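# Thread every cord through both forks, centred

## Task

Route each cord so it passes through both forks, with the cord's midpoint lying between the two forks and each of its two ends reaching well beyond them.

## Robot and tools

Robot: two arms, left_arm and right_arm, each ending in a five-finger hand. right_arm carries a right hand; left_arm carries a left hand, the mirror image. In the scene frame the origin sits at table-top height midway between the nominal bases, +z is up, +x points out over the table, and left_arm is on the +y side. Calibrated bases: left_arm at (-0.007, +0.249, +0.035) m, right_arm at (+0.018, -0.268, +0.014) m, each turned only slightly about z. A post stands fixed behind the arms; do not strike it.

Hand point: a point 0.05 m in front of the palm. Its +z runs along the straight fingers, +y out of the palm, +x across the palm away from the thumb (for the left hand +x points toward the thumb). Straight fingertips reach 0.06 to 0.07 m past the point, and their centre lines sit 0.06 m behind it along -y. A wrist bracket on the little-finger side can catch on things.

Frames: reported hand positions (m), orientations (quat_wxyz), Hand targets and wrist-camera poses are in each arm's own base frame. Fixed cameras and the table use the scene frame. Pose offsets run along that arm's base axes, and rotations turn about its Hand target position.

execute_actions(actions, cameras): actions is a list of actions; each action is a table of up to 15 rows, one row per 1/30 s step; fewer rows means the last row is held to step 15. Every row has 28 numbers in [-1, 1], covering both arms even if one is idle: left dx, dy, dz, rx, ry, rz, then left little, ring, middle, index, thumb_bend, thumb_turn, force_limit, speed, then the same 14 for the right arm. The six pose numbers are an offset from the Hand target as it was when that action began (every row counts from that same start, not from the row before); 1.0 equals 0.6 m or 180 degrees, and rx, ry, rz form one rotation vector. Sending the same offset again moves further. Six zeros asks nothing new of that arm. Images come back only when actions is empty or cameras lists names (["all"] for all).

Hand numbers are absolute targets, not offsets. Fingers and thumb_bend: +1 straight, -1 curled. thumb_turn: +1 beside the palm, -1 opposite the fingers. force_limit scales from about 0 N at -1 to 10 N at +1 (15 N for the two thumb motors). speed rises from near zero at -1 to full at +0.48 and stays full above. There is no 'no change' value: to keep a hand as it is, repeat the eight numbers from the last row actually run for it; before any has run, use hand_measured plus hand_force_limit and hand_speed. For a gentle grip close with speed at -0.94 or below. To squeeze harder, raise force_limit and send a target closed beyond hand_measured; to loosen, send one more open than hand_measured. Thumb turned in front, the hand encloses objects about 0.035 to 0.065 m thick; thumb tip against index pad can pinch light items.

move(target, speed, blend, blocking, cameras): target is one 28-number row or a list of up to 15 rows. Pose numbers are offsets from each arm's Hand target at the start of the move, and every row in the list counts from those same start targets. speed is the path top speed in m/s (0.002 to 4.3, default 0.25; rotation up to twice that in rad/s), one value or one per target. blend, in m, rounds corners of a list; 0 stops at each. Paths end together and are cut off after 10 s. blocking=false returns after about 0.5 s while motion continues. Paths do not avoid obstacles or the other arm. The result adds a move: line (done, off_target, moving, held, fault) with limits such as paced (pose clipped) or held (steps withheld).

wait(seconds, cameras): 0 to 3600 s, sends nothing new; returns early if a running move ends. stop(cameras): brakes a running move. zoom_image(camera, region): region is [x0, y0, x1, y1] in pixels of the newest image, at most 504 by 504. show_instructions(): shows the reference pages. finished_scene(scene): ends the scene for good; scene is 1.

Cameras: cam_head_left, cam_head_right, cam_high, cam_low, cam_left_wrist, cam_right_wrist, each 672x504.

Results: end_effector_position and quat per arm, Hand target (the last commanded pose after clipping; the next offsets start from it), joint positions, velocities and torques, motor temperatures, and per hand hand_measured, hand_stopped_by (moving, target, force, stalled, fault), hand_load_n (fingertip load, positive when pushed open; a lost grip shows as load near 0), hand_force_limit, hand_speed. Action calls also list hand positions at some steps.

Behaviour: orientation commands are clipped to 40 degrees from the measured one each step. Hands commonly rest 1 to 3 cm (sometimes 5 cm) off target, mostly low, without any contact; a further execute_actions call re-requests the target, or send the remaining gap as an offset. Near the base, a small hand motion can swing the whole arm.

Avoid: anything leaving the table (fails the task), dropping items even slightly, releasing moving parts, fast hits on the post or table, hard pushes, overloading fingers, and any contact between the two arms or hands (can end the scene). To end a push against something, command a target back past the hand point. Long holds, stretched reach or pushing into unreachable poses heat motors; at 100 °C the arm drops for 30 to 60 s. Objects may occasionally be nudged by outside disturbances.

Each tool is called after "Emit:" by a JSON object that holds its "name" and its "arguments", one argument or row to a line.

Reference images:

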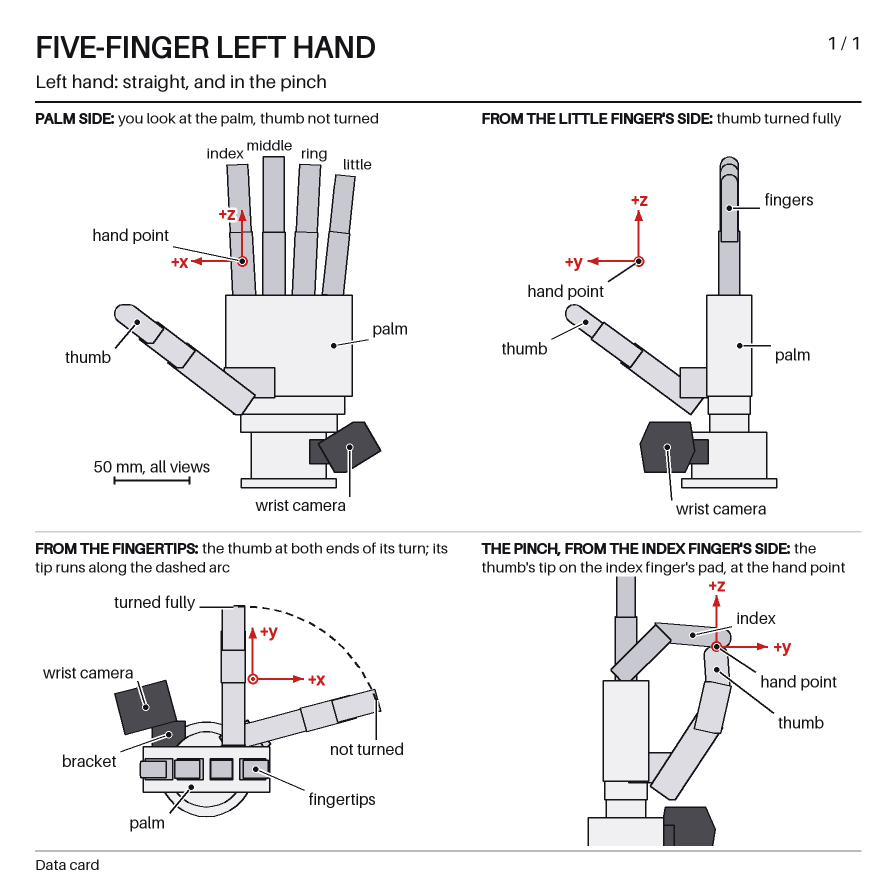

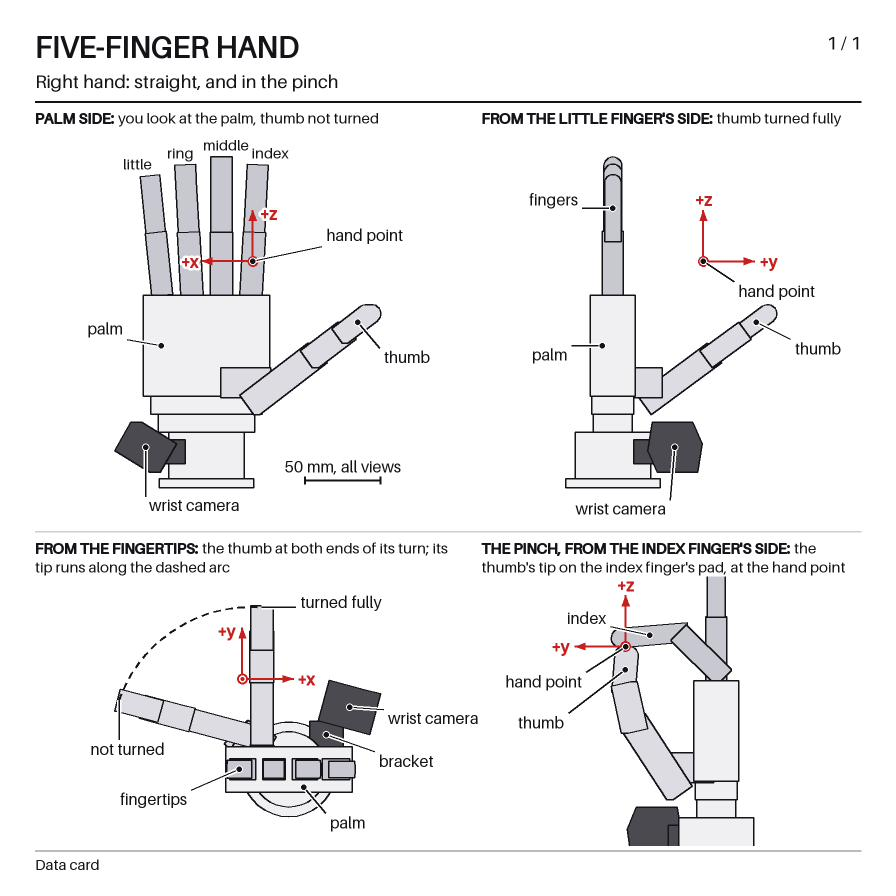

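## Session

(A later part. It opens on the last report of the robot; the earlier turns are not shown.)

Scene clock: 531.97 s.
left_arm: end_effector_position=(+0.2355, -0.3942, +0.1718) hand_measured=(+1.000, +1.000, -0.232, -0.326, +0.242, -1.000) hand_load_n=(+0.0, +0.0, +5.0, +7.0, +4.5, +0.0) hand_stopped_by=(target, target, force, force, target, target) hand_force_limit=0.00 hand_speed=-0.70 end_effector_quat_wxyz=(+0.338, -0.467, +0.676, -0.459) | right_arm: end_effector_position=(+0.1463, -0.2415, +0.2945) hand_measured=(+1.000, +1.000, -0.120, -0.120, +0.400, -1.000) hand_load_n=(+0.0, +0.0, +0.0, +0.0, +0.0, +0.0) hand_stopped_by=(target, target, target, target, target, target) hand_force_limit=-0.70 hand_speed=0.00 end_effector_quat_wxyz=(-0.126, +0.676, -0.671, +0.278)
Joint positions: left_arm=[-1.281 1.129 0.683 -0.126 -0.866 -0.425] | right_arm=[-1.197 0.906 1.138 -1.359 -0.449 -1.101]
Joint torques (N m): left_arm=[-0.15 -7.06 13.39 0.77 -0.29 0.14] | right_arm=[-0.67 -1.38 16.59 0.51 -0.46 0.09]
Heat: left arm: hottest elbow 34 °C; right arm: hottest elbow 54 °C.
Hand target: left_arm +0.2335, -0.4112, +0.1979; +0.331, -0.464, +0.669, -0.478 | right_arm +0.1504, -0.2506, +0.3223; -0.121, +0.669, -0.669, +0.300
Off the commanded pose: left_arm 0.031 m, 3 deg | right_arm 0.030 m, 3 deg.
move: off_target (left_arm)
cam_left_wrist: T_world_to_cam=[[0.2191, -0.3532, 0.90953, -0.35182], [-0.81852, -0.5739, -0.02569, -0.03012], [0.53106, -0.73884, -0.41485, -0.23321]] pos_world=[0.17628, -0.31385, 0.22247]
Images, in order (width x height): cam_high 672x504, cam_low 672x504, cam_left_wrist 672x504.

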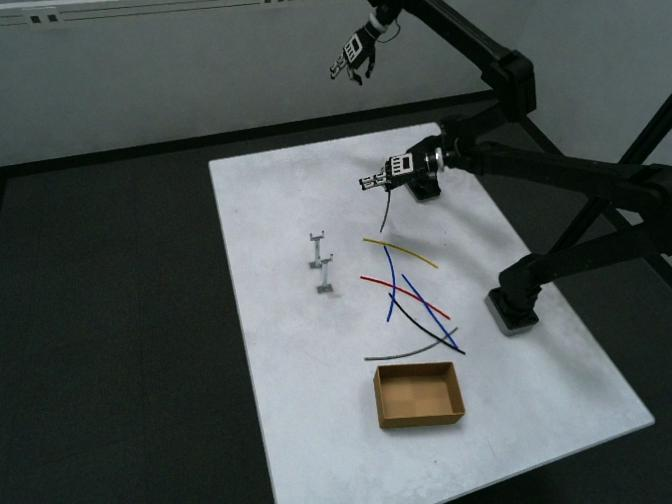

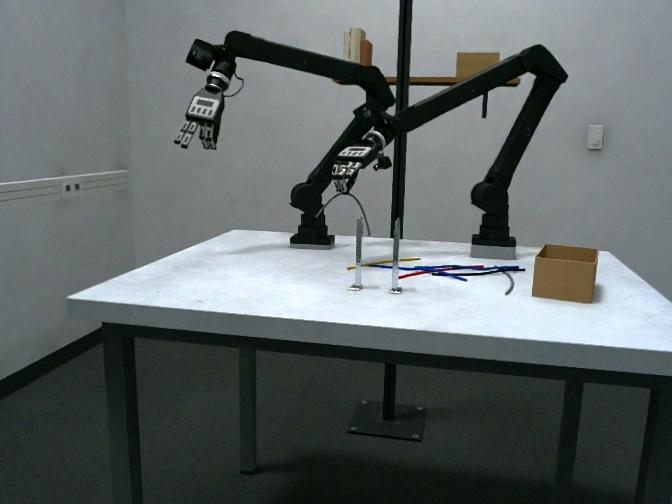

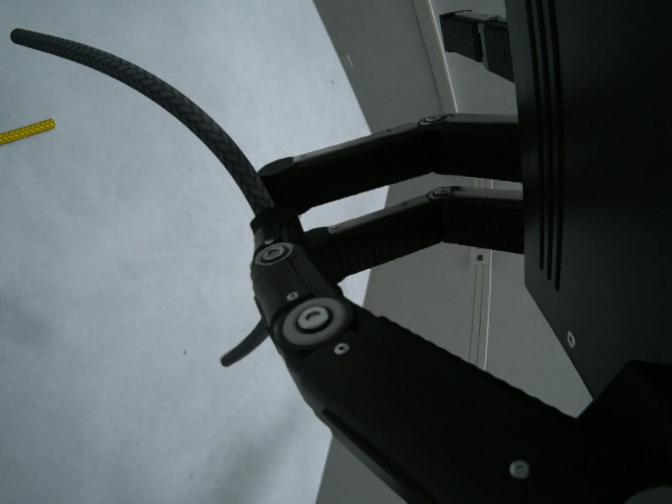

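Emit:
{"name": "move", "arguments": {
  "target": [
    [0, 0, 0.153, 0, 0, 0, 1, 1, -0.36, -0.35, 0.24, -1, 0.0, -0.7, 0, 0, 0, 0, 0, 0, 1, 1, -0.12, -0.12, 0.4, -1, -0.7, 0],
    [0.404, 0.2505, 0.153, 0.0012, 0.0058, 0.1242, 1, 1, -0.36, -0.35, 0.24, -1, 0.0, -0.7, 0, 0, 0, 0, 0, 0, 1, 1, -0.12, -0.12, 0.4, -1, -0.7, 0]
  ],
  "speed": 0.15,
  "blend": 0.03,
  "cameras": ["all"]
}}

Scene clock: 567.03 s.
left_arm: end_effector_position=(+0.4574, -0.2545, +0.2597) hand_measured=(+1.000, +1.000, -0.232, -0.326, +0.242, -1.000) hand_load_n=(+0.0, +0.0, +5.0, +7.0, +5.0, +0.0) hand_stopped_by=(target, target, force, force, target, target) hand_force_limit=0.00 hand_speed=-0.70 end_effector_quat_wxyz=(-0.404, +0.591, -0.587, +0.378) | right_arm: end_effector_position=(+0.1463, -0.2415, +0.2945) hand_measured=(+1.000, +1.000, -0.120, -0.120, +0.400, -1.000) hand_load_n=(+0.0, +0.0, +0.0, +0.0, +0.0, +0.0) hand_stopped_by=(target, target, target, target, target, target) hand_force_limit=-0.70 hand_speed=0.00 end_effector_quat_wxyz=(-0.126, +0.676, -0.671, +0.278)
Joint positions: left_arm=[-0.654 1.182 0.971 -0.289 -0.628 -0.279] | right_arm=[-1.197 0.906 1.138 -1.359 -0.449 -1.101]
Joint torques (N m): left_arm=[1.67 -7.53 15.09 1.88 -0.16 0.19] | right_arm=[-0.79 -1.44 16.59 0.53 -0.46 0.09]
Motor temperatures (°C): left_arm=[31 28 36 27 26 31] | right_arm=[30 33 55 27 27 29]
Heat: left arm: hottest elbow 36 °C; right arm: hottest elbow 55 °C.
Hand target: left_arm +0.4759, -0.2610, +0.2896; -0.412, +0.588, -0.570, +0.399 | right_arm +0.1504, -0.2506, +0.3223; -0.121, +0.669, -0.669, +0.300
Off the commanded pose: left_arm 0.036 m, 3 deg | right_arm 0.030 m, 3 deg.
move: off_target (left_arm)
cam_left_wrist: T_world_to_cam=[[0.36749, -0.2493, 0.89599, -0.469], [-0.55718, -0.83039, -0.00252, 0.04321], [0.74465, -0.4983, -0.44407, -0.24019]] pos_world=[0.37529, -0.20073, 0.31367]
cam_right_wrist: T_world_to_cam=[[-0.80559, -0.35533, -0.47409, 0.17292], [-0.46947, 0.87097, 0.14495, 0.22945], [0.36141, 0.33935, -0.86846, 0.39721]] pos_world=[0.10346, -0.27319, 0.39369]

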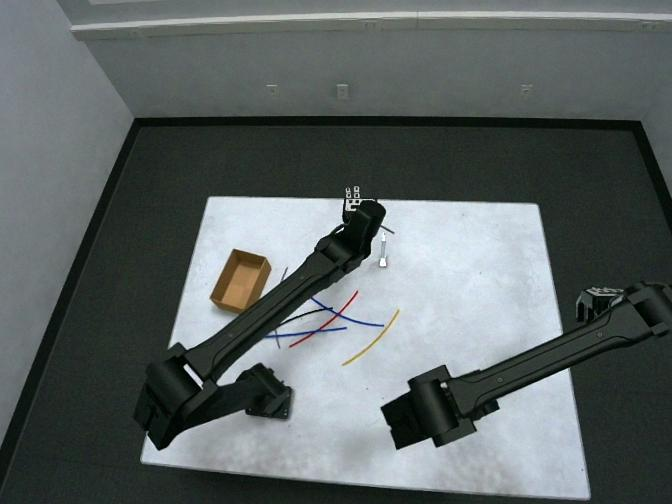

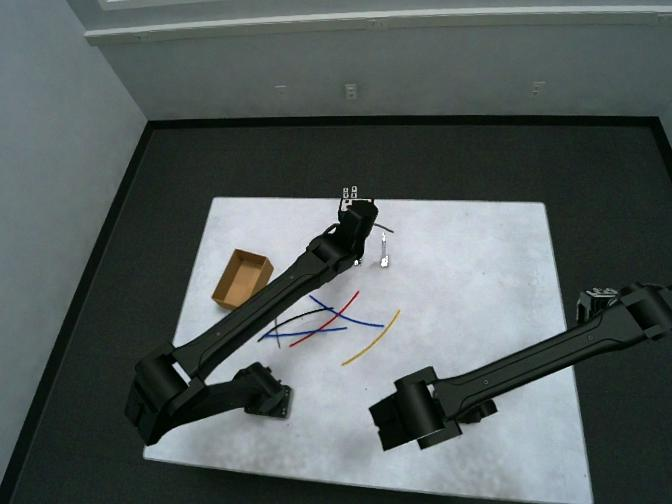

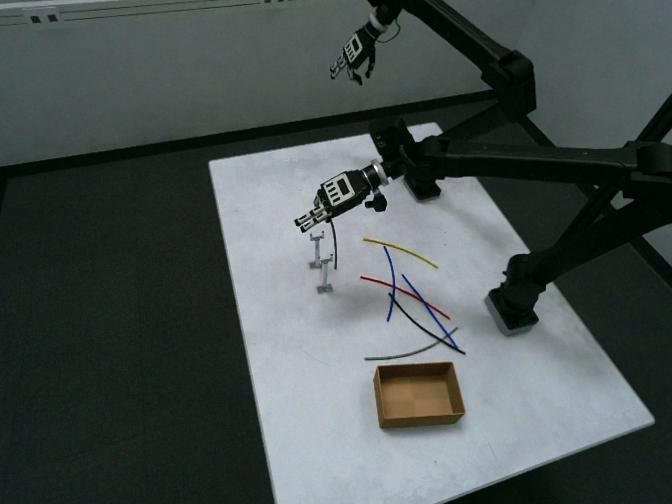

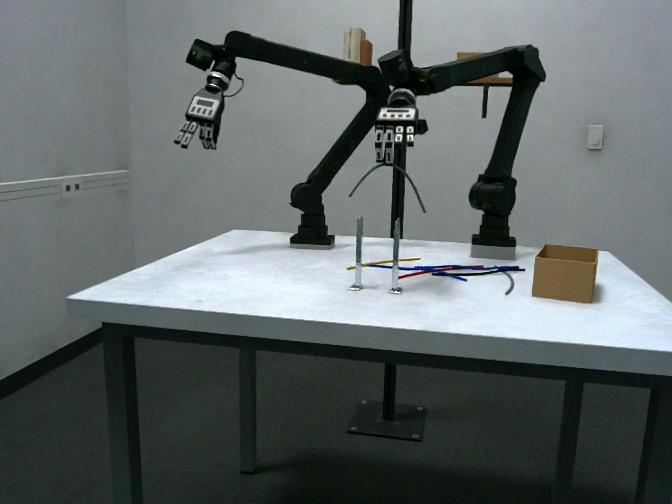

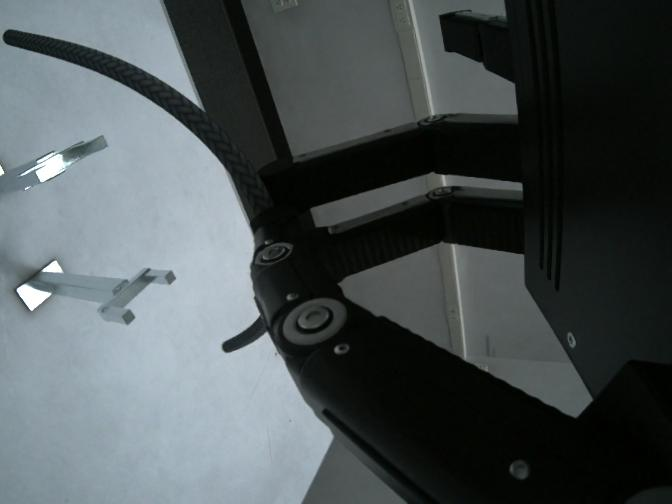

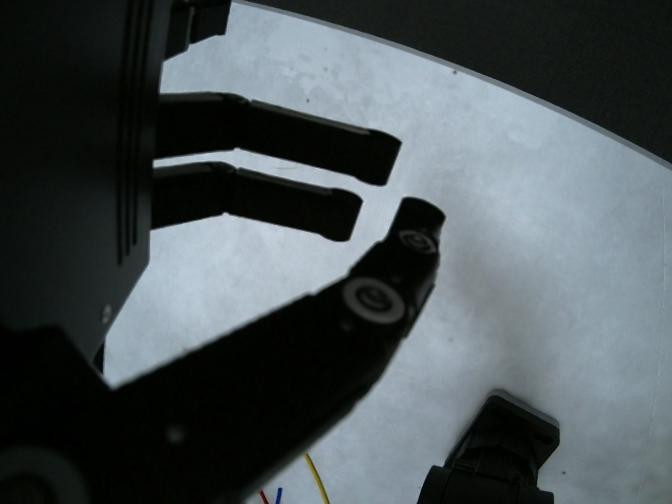

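Emit:
{"name": "zoom_image", "arguments": {
  "camera": "cam_low",
  "region": [320, 130, 450, 300]
}}

Emit:
{"name": "zoom_image", "arguments": {
  "camera": "cam_high",
  "region": [280, 180, 380, 300]
}}

Emit:
{"name": "zoom_image", "arguments": {
  "camera": "cam_left_wrist",
  "region": [0, 0, 340, 380]
}}

Scaled by 2.965 from the camera's image (finer frame: 960x720).

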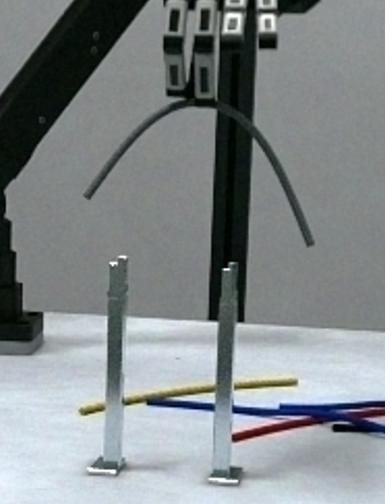

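Scaled by 4.200 from the camera's image (finer frame: 960x720).

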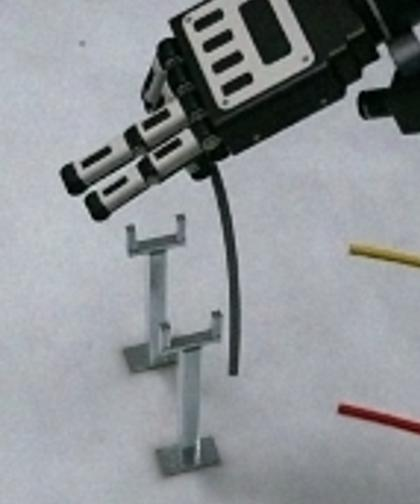

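Scaled by 1.326 from the camera's image (finer frame: 960x720).

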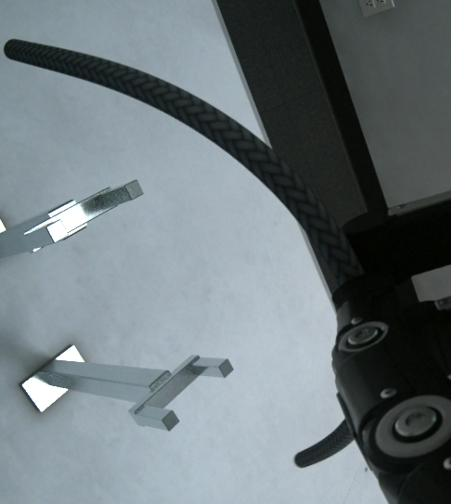

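Emit:
{"name": "move", "arguments": {
  "target": [0.0202, -0.0308, -0.1243, 0, 0, 0, 1, 1, -0.36, -0.35, 0.24, -1, 0.0, -0.7, -0.02, 0.15, -0.2, 0, 0, 0, 1, 1, -0.12, -0.12, 0.4, -1, -0.7, 0],
  "speed": 0.1,
  "cameras": ["cam_low", "cam_high", "cam_left_wrist"]
}}

Emit:
{"name": "zoom_image", "arguments": {
  "camera": "cam_low",
  "region": [320, 150, 450, 300]
}}

Emit:
{"name": "zoom_image", "arguments": {
  "camera": "cam_high",
  "region": [280, 180, 380, 300]
}}

Scene clock: 605.53 s.
left_arm: end_effector_position=(+0.4881, -0.2758, +0.2219) hand_measured=(+1.000, +1.000, -0.232, -0.326, +0.242, -1.000) hand_load_n=(+0.0, +0.0, +5.0, +7.0, +4.5, +0.0) hand_stopped_by=(target, target, force, force, target, target) hand_force_limit=0.00 hand_speed=-0.70 end_effector_quat_wxyz=(-0.411, +0.590, -0.569, +0.399) | right_arm: end_effector_position=(+0.1341, -0.1585, +0.2022) hand_measured=(+1.000, +1.000, -0.120, -0.120, +0.400, -1.000) hand_load_n=(+0.0, +0.0, +0.0, +0.0, +0.0, +0.0) hand_stopped_by=(target, target, target, target, target, target) hand_force_limit=-0.70 hand_speed=0.00 end_effector_quat_wxyz=(-0.121, +0.672, -0.671, +0.291)
Joint positions: left_arm=[-0.654 1.302 0.936 -0.077 -0.637 -0.279] | right_arm=[-1.079 0.591 0.76 -1.218 -0.39 -0.975]
Joint torques (N m): left_arm=[0.44 -8.94 8.85 1.95 -0.38 0.1] | right_arm=[0.73 1.55 10.41 2.19 -0.1 0.1]
Motor temperatures (°C): left_arm=[31 27 42 27 26 31] | right_arm=[30 33 55 27 27 29]
Heat: left arm: hottest elbow 42 °C; right arm: hottest elbow 55 °C.
Hand target: left_arm +0.4881, -0.2795, +0.2153; -0.412, +0.588, -0.570, +0.400 | right_arm +0.1385, -0.1606, +0.2024; -0.121, +0.669, -0.669, +0.300
Off the commanded pose: left_arm 0.008 m, 0 deg | right_arm 0.005 m, 1 deg.
move: done
cam_left_wrist: T_world_to_cam=[[0.32635, -0.21834, 0.91969, -0.42833], [-0.5502, -0.83503, -0.003, 0.03788], [0.76862, -0.50503, -0.39264, -0.31538]] pos_world=[0.40304, -0.22117, 0.27021]
Images, in order (width x height): cam_high 672x504, cam_low 672x504, cam_left_wrist 672x504.

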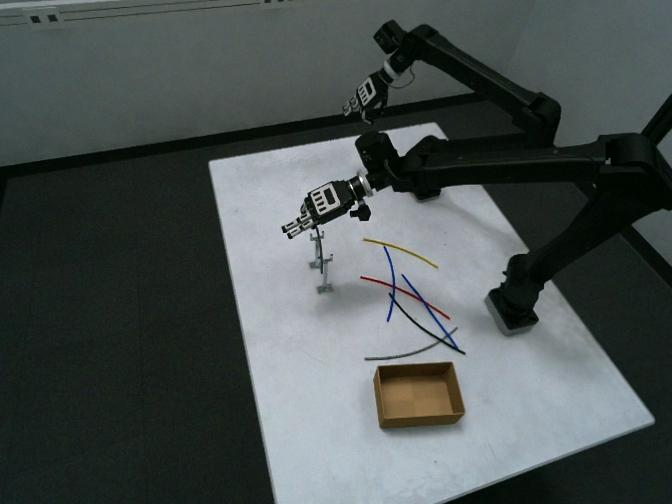

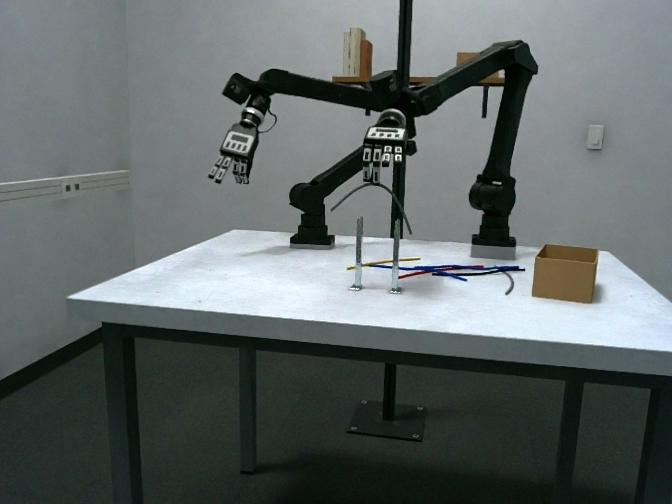

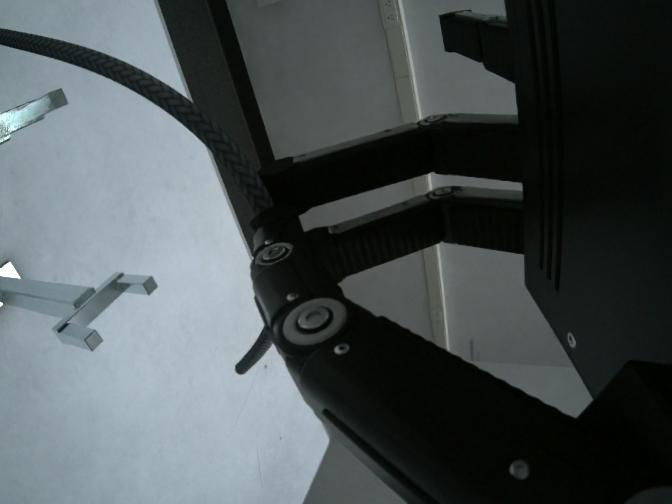

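Scaled by 3.360 from the camera's image (finer frame: 960x720).

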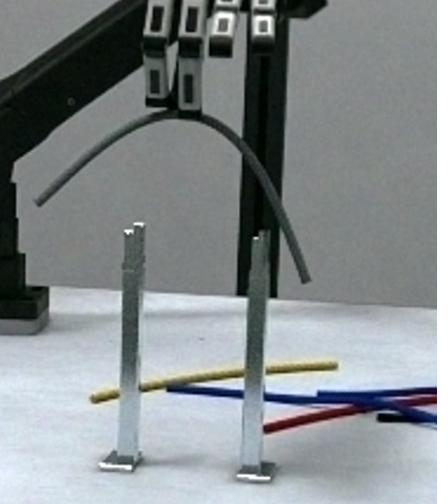

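Scaled by 4.200 from the camera's image (finer frame: 960x720).

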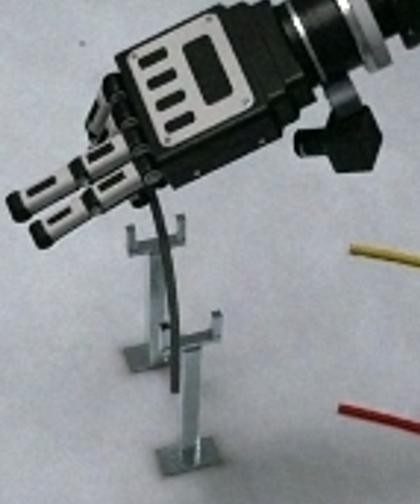

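Emit:
{"name": "move", "arguments": {
  "target": [-0.0217, 0.005, -0.0667, 0, 0, 0, 1, 1, -0.36, -0.35, 0.24, -1, 0.0, -0.7, 0, 0, 0, 0, 0, 0, 1, 1, -0.12, -0.12, 0.4, -1, -0.7, 0],
  "speed": 0.08,
  "cameras": ["cam_low", "cam_high", "cam_left_wrist"]
}}

Emit:
{"name": "zoom_image", "arguments": {
  "camera": "cam_low",
  "region": [320, 150, 450, 300]
}}

Emit:
{"name": "zoom_image", "arguments": {
  "camera": "cam_high",
  "region": [280, 180, 380, 300]
}}

Scene clock: 627.30 s.
left_arm: end_effector_position=(+0.4778, -0.2680, +0.1807) hand_measured=(+1.000, +1.000, -0.232, -0.326, +0.242, -1.000) hand_load_n=(-0.5, +0.0, +5.0, +7.0, +4.5, +0.0) hand_stopped_by=(target, target, force, force, target, target) hand_force_limit=0.00 hand_speed=-0.70 end_effector_quat_wxyz=(-0.414, +0.591, -0.569, +0.395) | right_arm: end_effector_position=(+0.1342, -0.1584, +0.2022) hand_measured=(+1.000, +1.000, -0.120, -0.120, +0.400, -1.000) hand_load_n=(+0.0, +0.0, +0.0, +0.0, +0.0, +0.0) hand_stopped_by=(target, target, target, target, target, target) hand_force_limit=-0.70 hand_speed=0.00 end_effector_quat_wxyz=(-0.122, +0.671, -0.671, +0.291)
Joint positions: left_arm=[-0.658 1.321 0.837 0.035 -0.649 -0.279] | right_arm=[-1.079 0.591 0.76 -1.218 -0.39 -0.973]
Joint torques (N m): left_arm=[-0.26 -8.64 8.49 1.95 -0.38 0.03] | right_arm=[0.67 1.38 10.41 2.19 -0.1 0.09]
Heat: left arm: hottest elbow 39 °C; right arm: hottest elbow 54 °C.
Hand target: left_arm +0.4751, -0.2764, +0.1751; -0.412, +0.588, -0.570, +0.399 | right_arm +0.1385, -0.1606, +0.2024; -0.121, +0.669, -0.669, +0.300
Off the commanded pose: left_arm 0.010 m, 1 deg | right_arm 0.005 m, 1 deg.
move: done
cam_left_wrist: T_world_to_cam=[[0.32922, -0.22323, 0.91749, -0.38765], [-0.54449, -0.83872, -0.00868, 0.03594], [0.77146, -0.49671, -0.39767, -0.31804]] pos_world=[0.39254, -0.21436, 0.2295]
Images, in order (width x height): cam_high 672x504, cam_low 672x504, cam_left_wrist 672x504.

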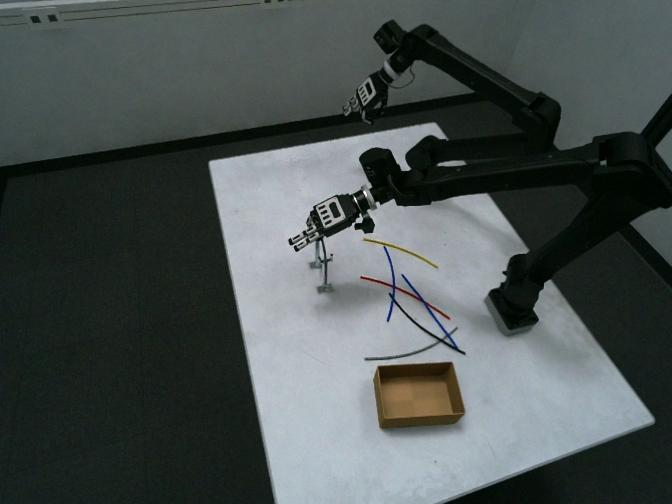

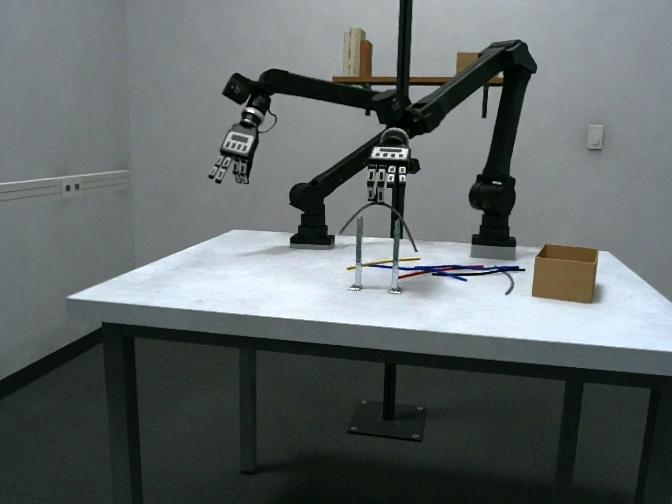

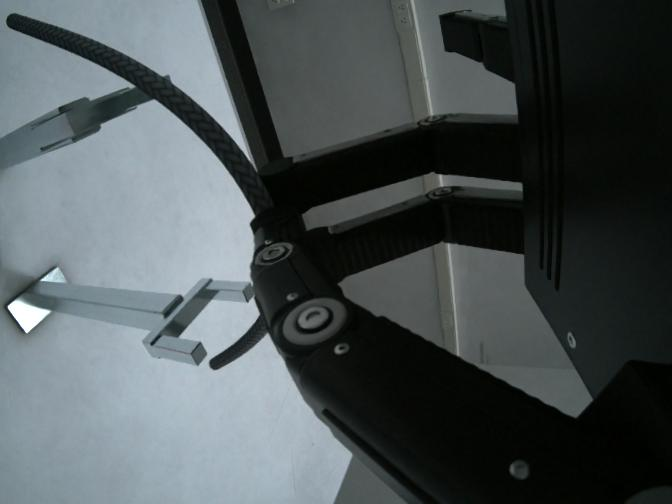

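Scaled by 3.360 from the camera's image (finer frame: 960x720).

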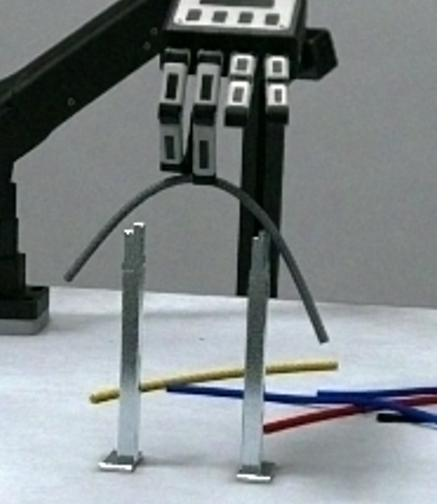

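Scaled by 4.200 from the camera's image (finer frame: 960x720).

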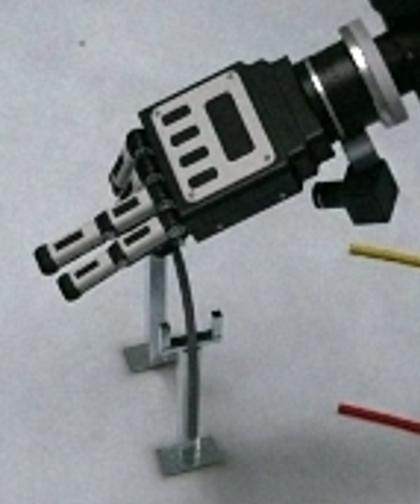

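Emit:
{"name": "move", "arguments": {
  "target": [-0.002, -0.008, -0.07, 0, 0, 0, 1, 1, -0.36, -0.35, 0.24, -1, 0.0, -0.7, 0, 0, 0, 0, 0, 0, 1, 1, -0.12, -0.12, 0.4, -1, -0.7, 0],
  "speed": 0.06,
  "cameras": ["cam_low", "cam_high", "cam_left_wrist"]
}}

Emit:
{"name": "zoom_image", "arguments": {
  "camera": "cam_low",
  "region": [320, 150, 450, 300]
}}

Emit:
{"name": "zoom_image", "arguments": {
  "camera": "cam_high",
  "region": [280, 180, 380, 300]
}}

Scene clock: 637.27 s.
left_arm: end_effector_position=(+0.4777, -0.2737, +0.1395) hand_measured=(+1.000, +1.000, -0.232, -0.326, +0.242, -1.000) hand_load_n=(+0.0, +0.0, +5.0, +7.0, +4.5, +0.0) hand_stopped_by=(target, target, force, force, target, target) hand_force_limit=0.00 hand_speed=-0.70 end_effector_quat_wxyz=(-0.414, +0.590, -0.569, +0.396) | right_arm: end_effector_position=(+0.1342, -0.1584, +0.2022) hand_measured=(+1.000, +1.000, -0.120, -0.120, +0.400, -1.000) hand_load_n=(+0.0, +0.0, +0.0, +0.0, +0.0, +0.0) hand_stopped_by=(target, target, target, target, target, target) hand_force_limit=-0.70 hand_speed=0.00 end_effector_quat_wxyz=(-0.122, +0.671, -0.671, +0.291)
Joint positions: left_arm=[-0.669 1.396 0.783 0.164 -0.659 -0.284] | right_arm=[-1.079 0.591 0.76 -1.218 -0.39 -0.973]
Joint torques (N m): left_arm=[-0.26 -9.11 7.76 1.91 -0.38 0.01] | right_arm=[0.73 1.49 10.4 2.19 -0.1 0.09]
Heat: left arm: hottest elbow 38 °C; right arm: hottest elbow 54 °C.
Hand target: left_arm +0.4738, -0.2812, +0.1331; -0.412, +0.588, -0.570, +0.399 | right_arm +0.1385, -0.1606, +0.2024; -0.121, +0.669, -0.669, +0.300
Off the commanded pose: left_arm 0.011 m, 1 deg | right_arm 0.005 m, 1 deg.
move: off_target (left_arm)
cam_left_wrist: T_world_to_cam=[[0.32743, -0.22326, 0.91812, -0.35038], [-0.54544, -0.8381, -0.00928, 0.03153], [0.77155, -0.49774, -0.39619, -0.33766]] pos_world=[0.39244, -0.21987, 0.18821]
Images, in order (width x height): cam_high 672x504, cam_low 672x504, cam_left_wrist 672x504.

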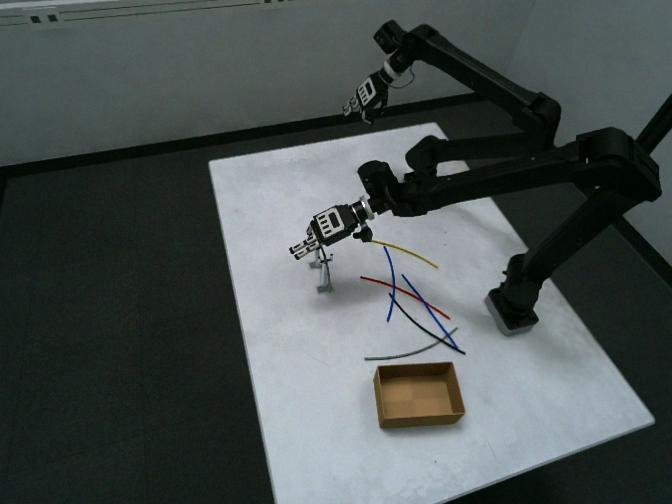

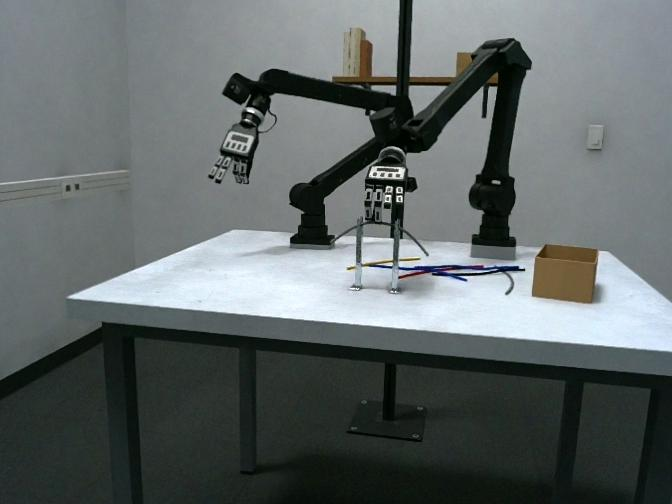

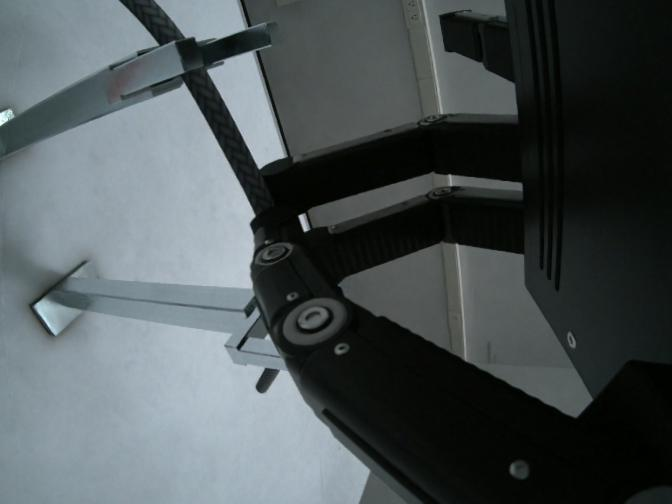

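Scaled by 3.360 from the camera's image (finer frame: 960x720).

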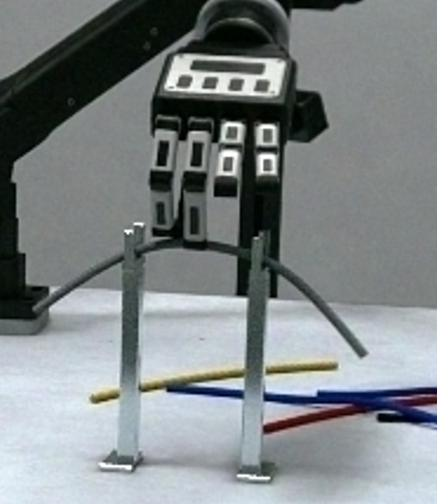

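Scaled by 4.200 from the camera's image (finer frame: 960x720).

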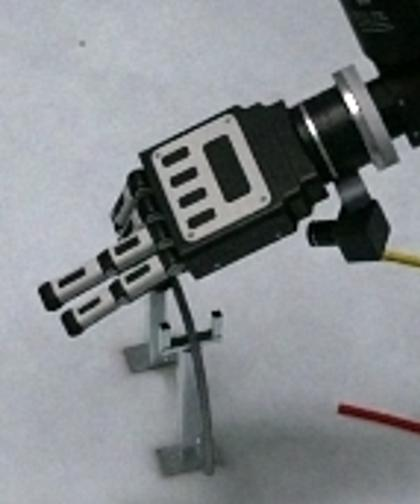

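Emit:
{"name": "move", "arguments": {
  "target": [0, 0, 0, 0, 0, 0, 1, 1, 0.1, 0.1, 0.24, -1, 0.0, -0.6, 0, 0, 0, 0, 0, 0, 1, 1, -0.12, -0.12, 0.4, -1, -0.7, 0],
  "speed": 0.06,
  "cameras": ["cam_low", "cam_high", "cam_left_wrist"]
}}

Emit:
{"name": "zoom_image", "arguments": {
  "camera": "cam_low",
  "region": [320, 150, 450, 300]
}}

Emit:
{"name": "zoom_image", "arguments": {
  "camera": "cam_high",
  "region": [280, 180, 380, 300]
}}

Scene clock: 647.60 s.
left_arm: end_effector_position=(+0.4777, -0.2737, +0.1395) hand_measured=(+1.000, +1.000, +0.100, +0.100, +0.240, -1.000) hand_load_n=(+0.0, -0.5, +0.0, +0.0, +0.0, +0.0) hand_stopped_by=(target, target, target, target, target, target) hand_force_limit=0.00 hand_speed=-0.60 end_effector_quat_wxyz=(-0.414, +0.590, -0.569, +0.396) | right_arm: end_effector_position=(+0.1342, -0.1584, +0.2022) hand_measured=(+1.000, +1.000, -0.120, -0.120, +0.400, -1.000) hand_load_n=(+0.0, +0.0, +0.0, +0.0, +0.0, +0.0) hand_stopped_by=(target, target, target, target, target, target) hand_force_limit=-0.70 hand_speed=0.00 end_effector_quat_wxyz=(-0.122, +0.671, -0.671, +0.291)
Joint positions: left_arm=[-0.669 1.396 0.783 0.164 -0.659 -0.284] | right_arm=[-1.079 0.591 0.76 -1.218 -0.39 -0.973]
Joint torques (N m): left_arm=[-0.26 -9.11 7.75 1.94 -0.39 0.01] | right_arm=[0.73 1.44 10.43 2.21 -0.1 0.09]
Motor temperatures (°C): left_arm=[31 28 37 27 26 31] | right_arm=[30 33 53 27 26 28]
Heat: left arm: hottest elbow 37 °C; right arm: hottest elbow 53 °C.
Hand target: left_arm +0.4738, -0.2812, +0.1331; -0.412, +0.588, -0.570, +0.399 | right_arm +0.1385, -0.1606, +0.2024; -0.121, +0.669, -0.669, +0.300
Off the commanded pose: left_arm 0.011 m, 1 deg | right_arm 0.005 m, 1 deg.
move: done
cam_left_wrist: T_world_to_cam=[[0.32743, -0.22326, 0.91812, -0.35038], [-0.54544, -0.8381, -0.00928, 0.03153], [0.77155, -0.49774, -0.39619, -0.33766]] pos_world=[0.39244, -0.21987, 0.18821]
Images, in order (width x height): cam_high 672x504, cam_low 672x504, cam_left_wrist 672x504.

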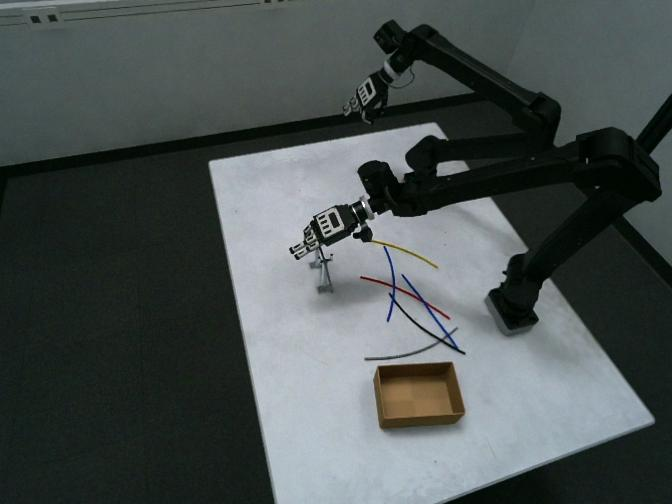

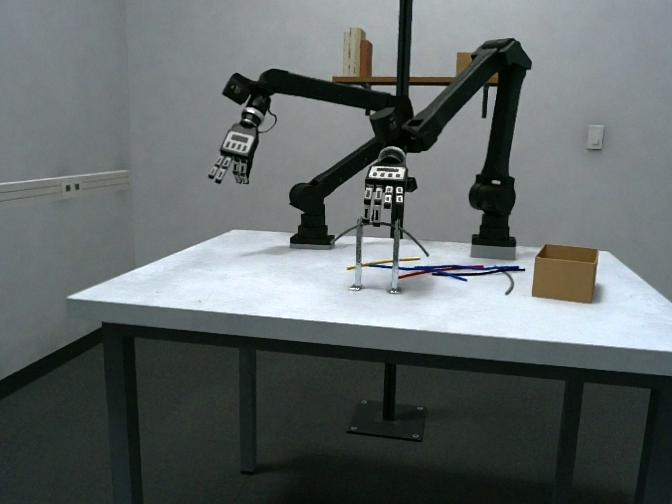

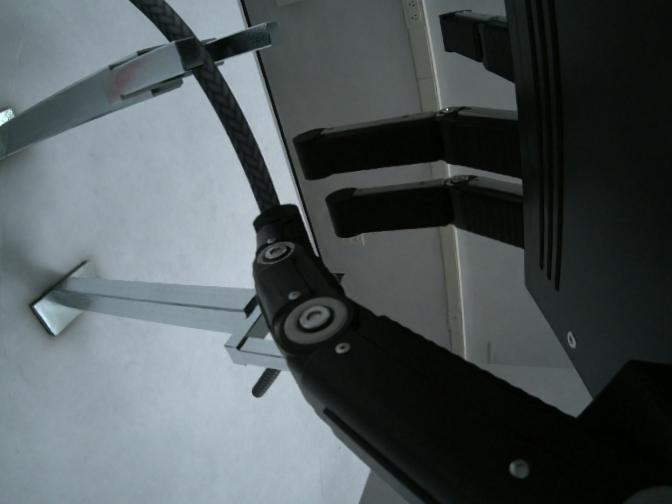

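Scaled by 3.360 from the camera's image (finer frame: 960x720).

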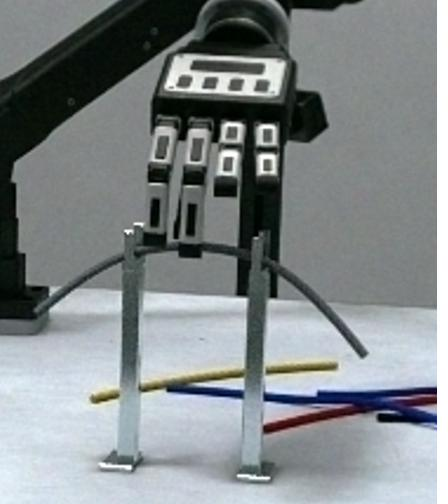

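Scaled by 4.200 from the camera's image (finer frame: 960x720).

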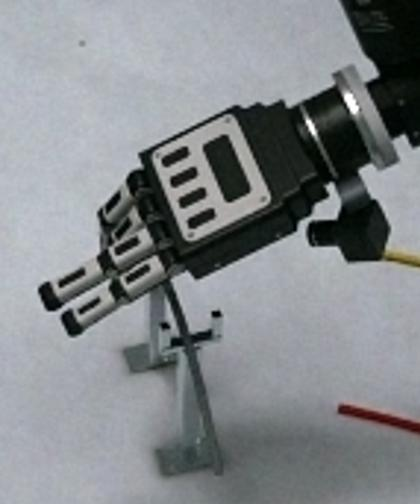

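Emit:
{"name": "move", "arguments": {
  "target": [0, 0, 0.15, 0, 0, 0, 1, 1, 0.1, 0.1, 0.24, -1, 0.0, -0.6, 0, 0, 0, 0, 0, 0, 1, 1, -0.12, -0.12, 0.4, -1, -0.7, 0],
  "speed": 0.08,
  "cameras": ["cam_low", "cam_high", "cam_left_wrist"]
}}

Emit:
{"name": "zoom_image", "arguments": {
  "camera": "cam_low",
  "region": [320, 150, 450, 300]
}}

Emit:
{"name": "zoom_image", "arguments": {
  "camera": "cam_high",
  "region": [280, 180, 380, 300]
}}

Scene clock: 657.00 s.
left_arm: end_effector_position=(+0.4668, -0.2651, +0.1926) hand_measured=(+1.000, +1.000, +0.100, +0.100, +0.240, -1.000) hand_load_n=(+0.0, +0.0, +0.0, +0.0, +0.0, +0.0) hand_stopped_by=(target, target, target, target, target, target) hand_force_limit=0.00 hand_speed=-0.60 end_effector_quat_wxyz=(-0.412, +0.591, -0.583, +0.375) | right_arm: end_effector_position=(+0.1342, -0.1584, +0.2022) hand_measured=(+1.000, +1.000, -0.120, -0.120, +0.400, -1.000) hand_load_n=(+0.0, +0.0, +0.0, +0.0, +0.0, +0.0) hand_stopped_by=(target, target, target, target, target, target) hand_force_limit=-0.70 hand_speed=0.00 end_effector_quat_wxyz=(-0.122, +0.671, -0.671, +0.291)
Joint positions: left_arm=[-0.669 1.285 0.869 -0.085 -0.659 -0.284] | right_arm=[-1.079 0.591 0.76 -1.218 -0.39 -0.973]
Joint torques (N m): left_arm=[-0.26 -9.99 13.79 0.91 -0.39 0.01] | right_arm=[0.73 1.44 10.43 2.19 -0.1 0.09]
Heat: left arm: hottest elbow 37 °C; right arm: hottest elbow 53 °C.
Hand target: left_arm +0.4739, -0.2813, +0.2231; -0.412, +0.588, -0.570, +0.399 | right_arm +0.1385, -0.1606, +0.2024; -0.121, +0.669, -0.669, +0.300
Off the commanded pose: left_arm 0.035 m, 3 deg | right_arm 0.005 m, 1 deg.
move: off_target (left_arm)
cam_left_wrist: T_world_to_cam=[[0.36338, -0.25167, 0.89701, -0.41386], [-0.54595, -0.8377, -0.01387, 0.03457], [0.75491, -0.48468, -0.4418, -0.28391]] pos_world=[0.38359, -0.2128, 0.24628]
Images, in order (width x height): cam_high 672x504, cam_low 672x504, cam_left_wrist 672x504.

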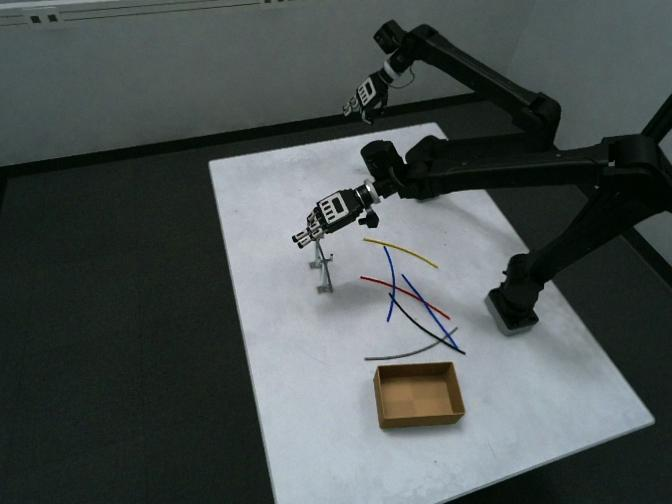

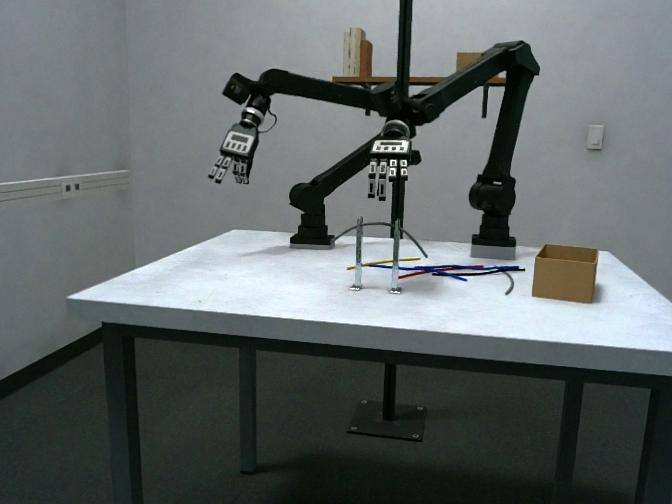

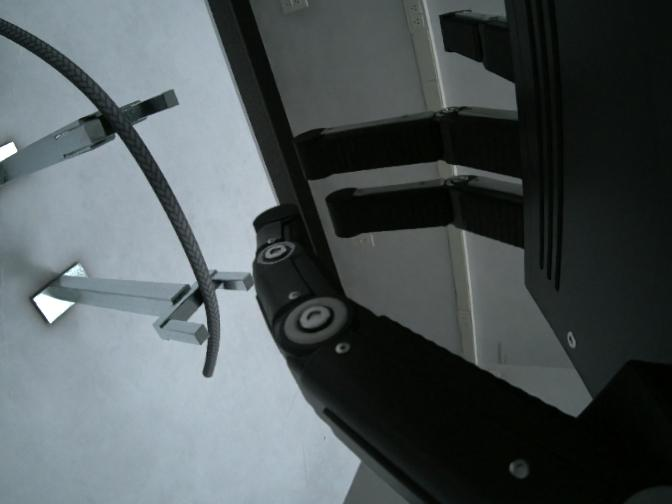

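Scaled by 3.360 from the camera's image (finer frame: 960x720).

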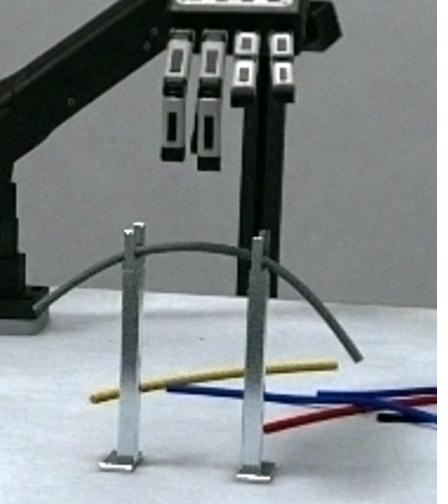

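Scaled by 4.200 from the camera's image (finer frame: 960x720).

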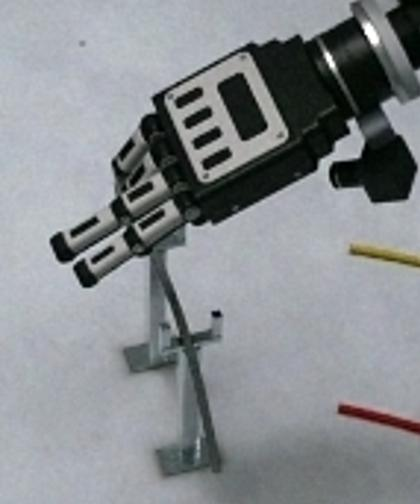

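Emit:
{"name": "zoom_image", "arguments": {
  "camera": "cam_high",
  "region": [350, 225, 480, 370]
}}

Scaled by 3.476 from the camera's image (finer frame: 960x720).

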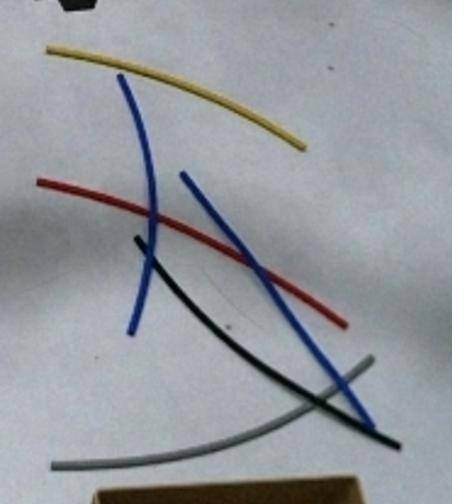

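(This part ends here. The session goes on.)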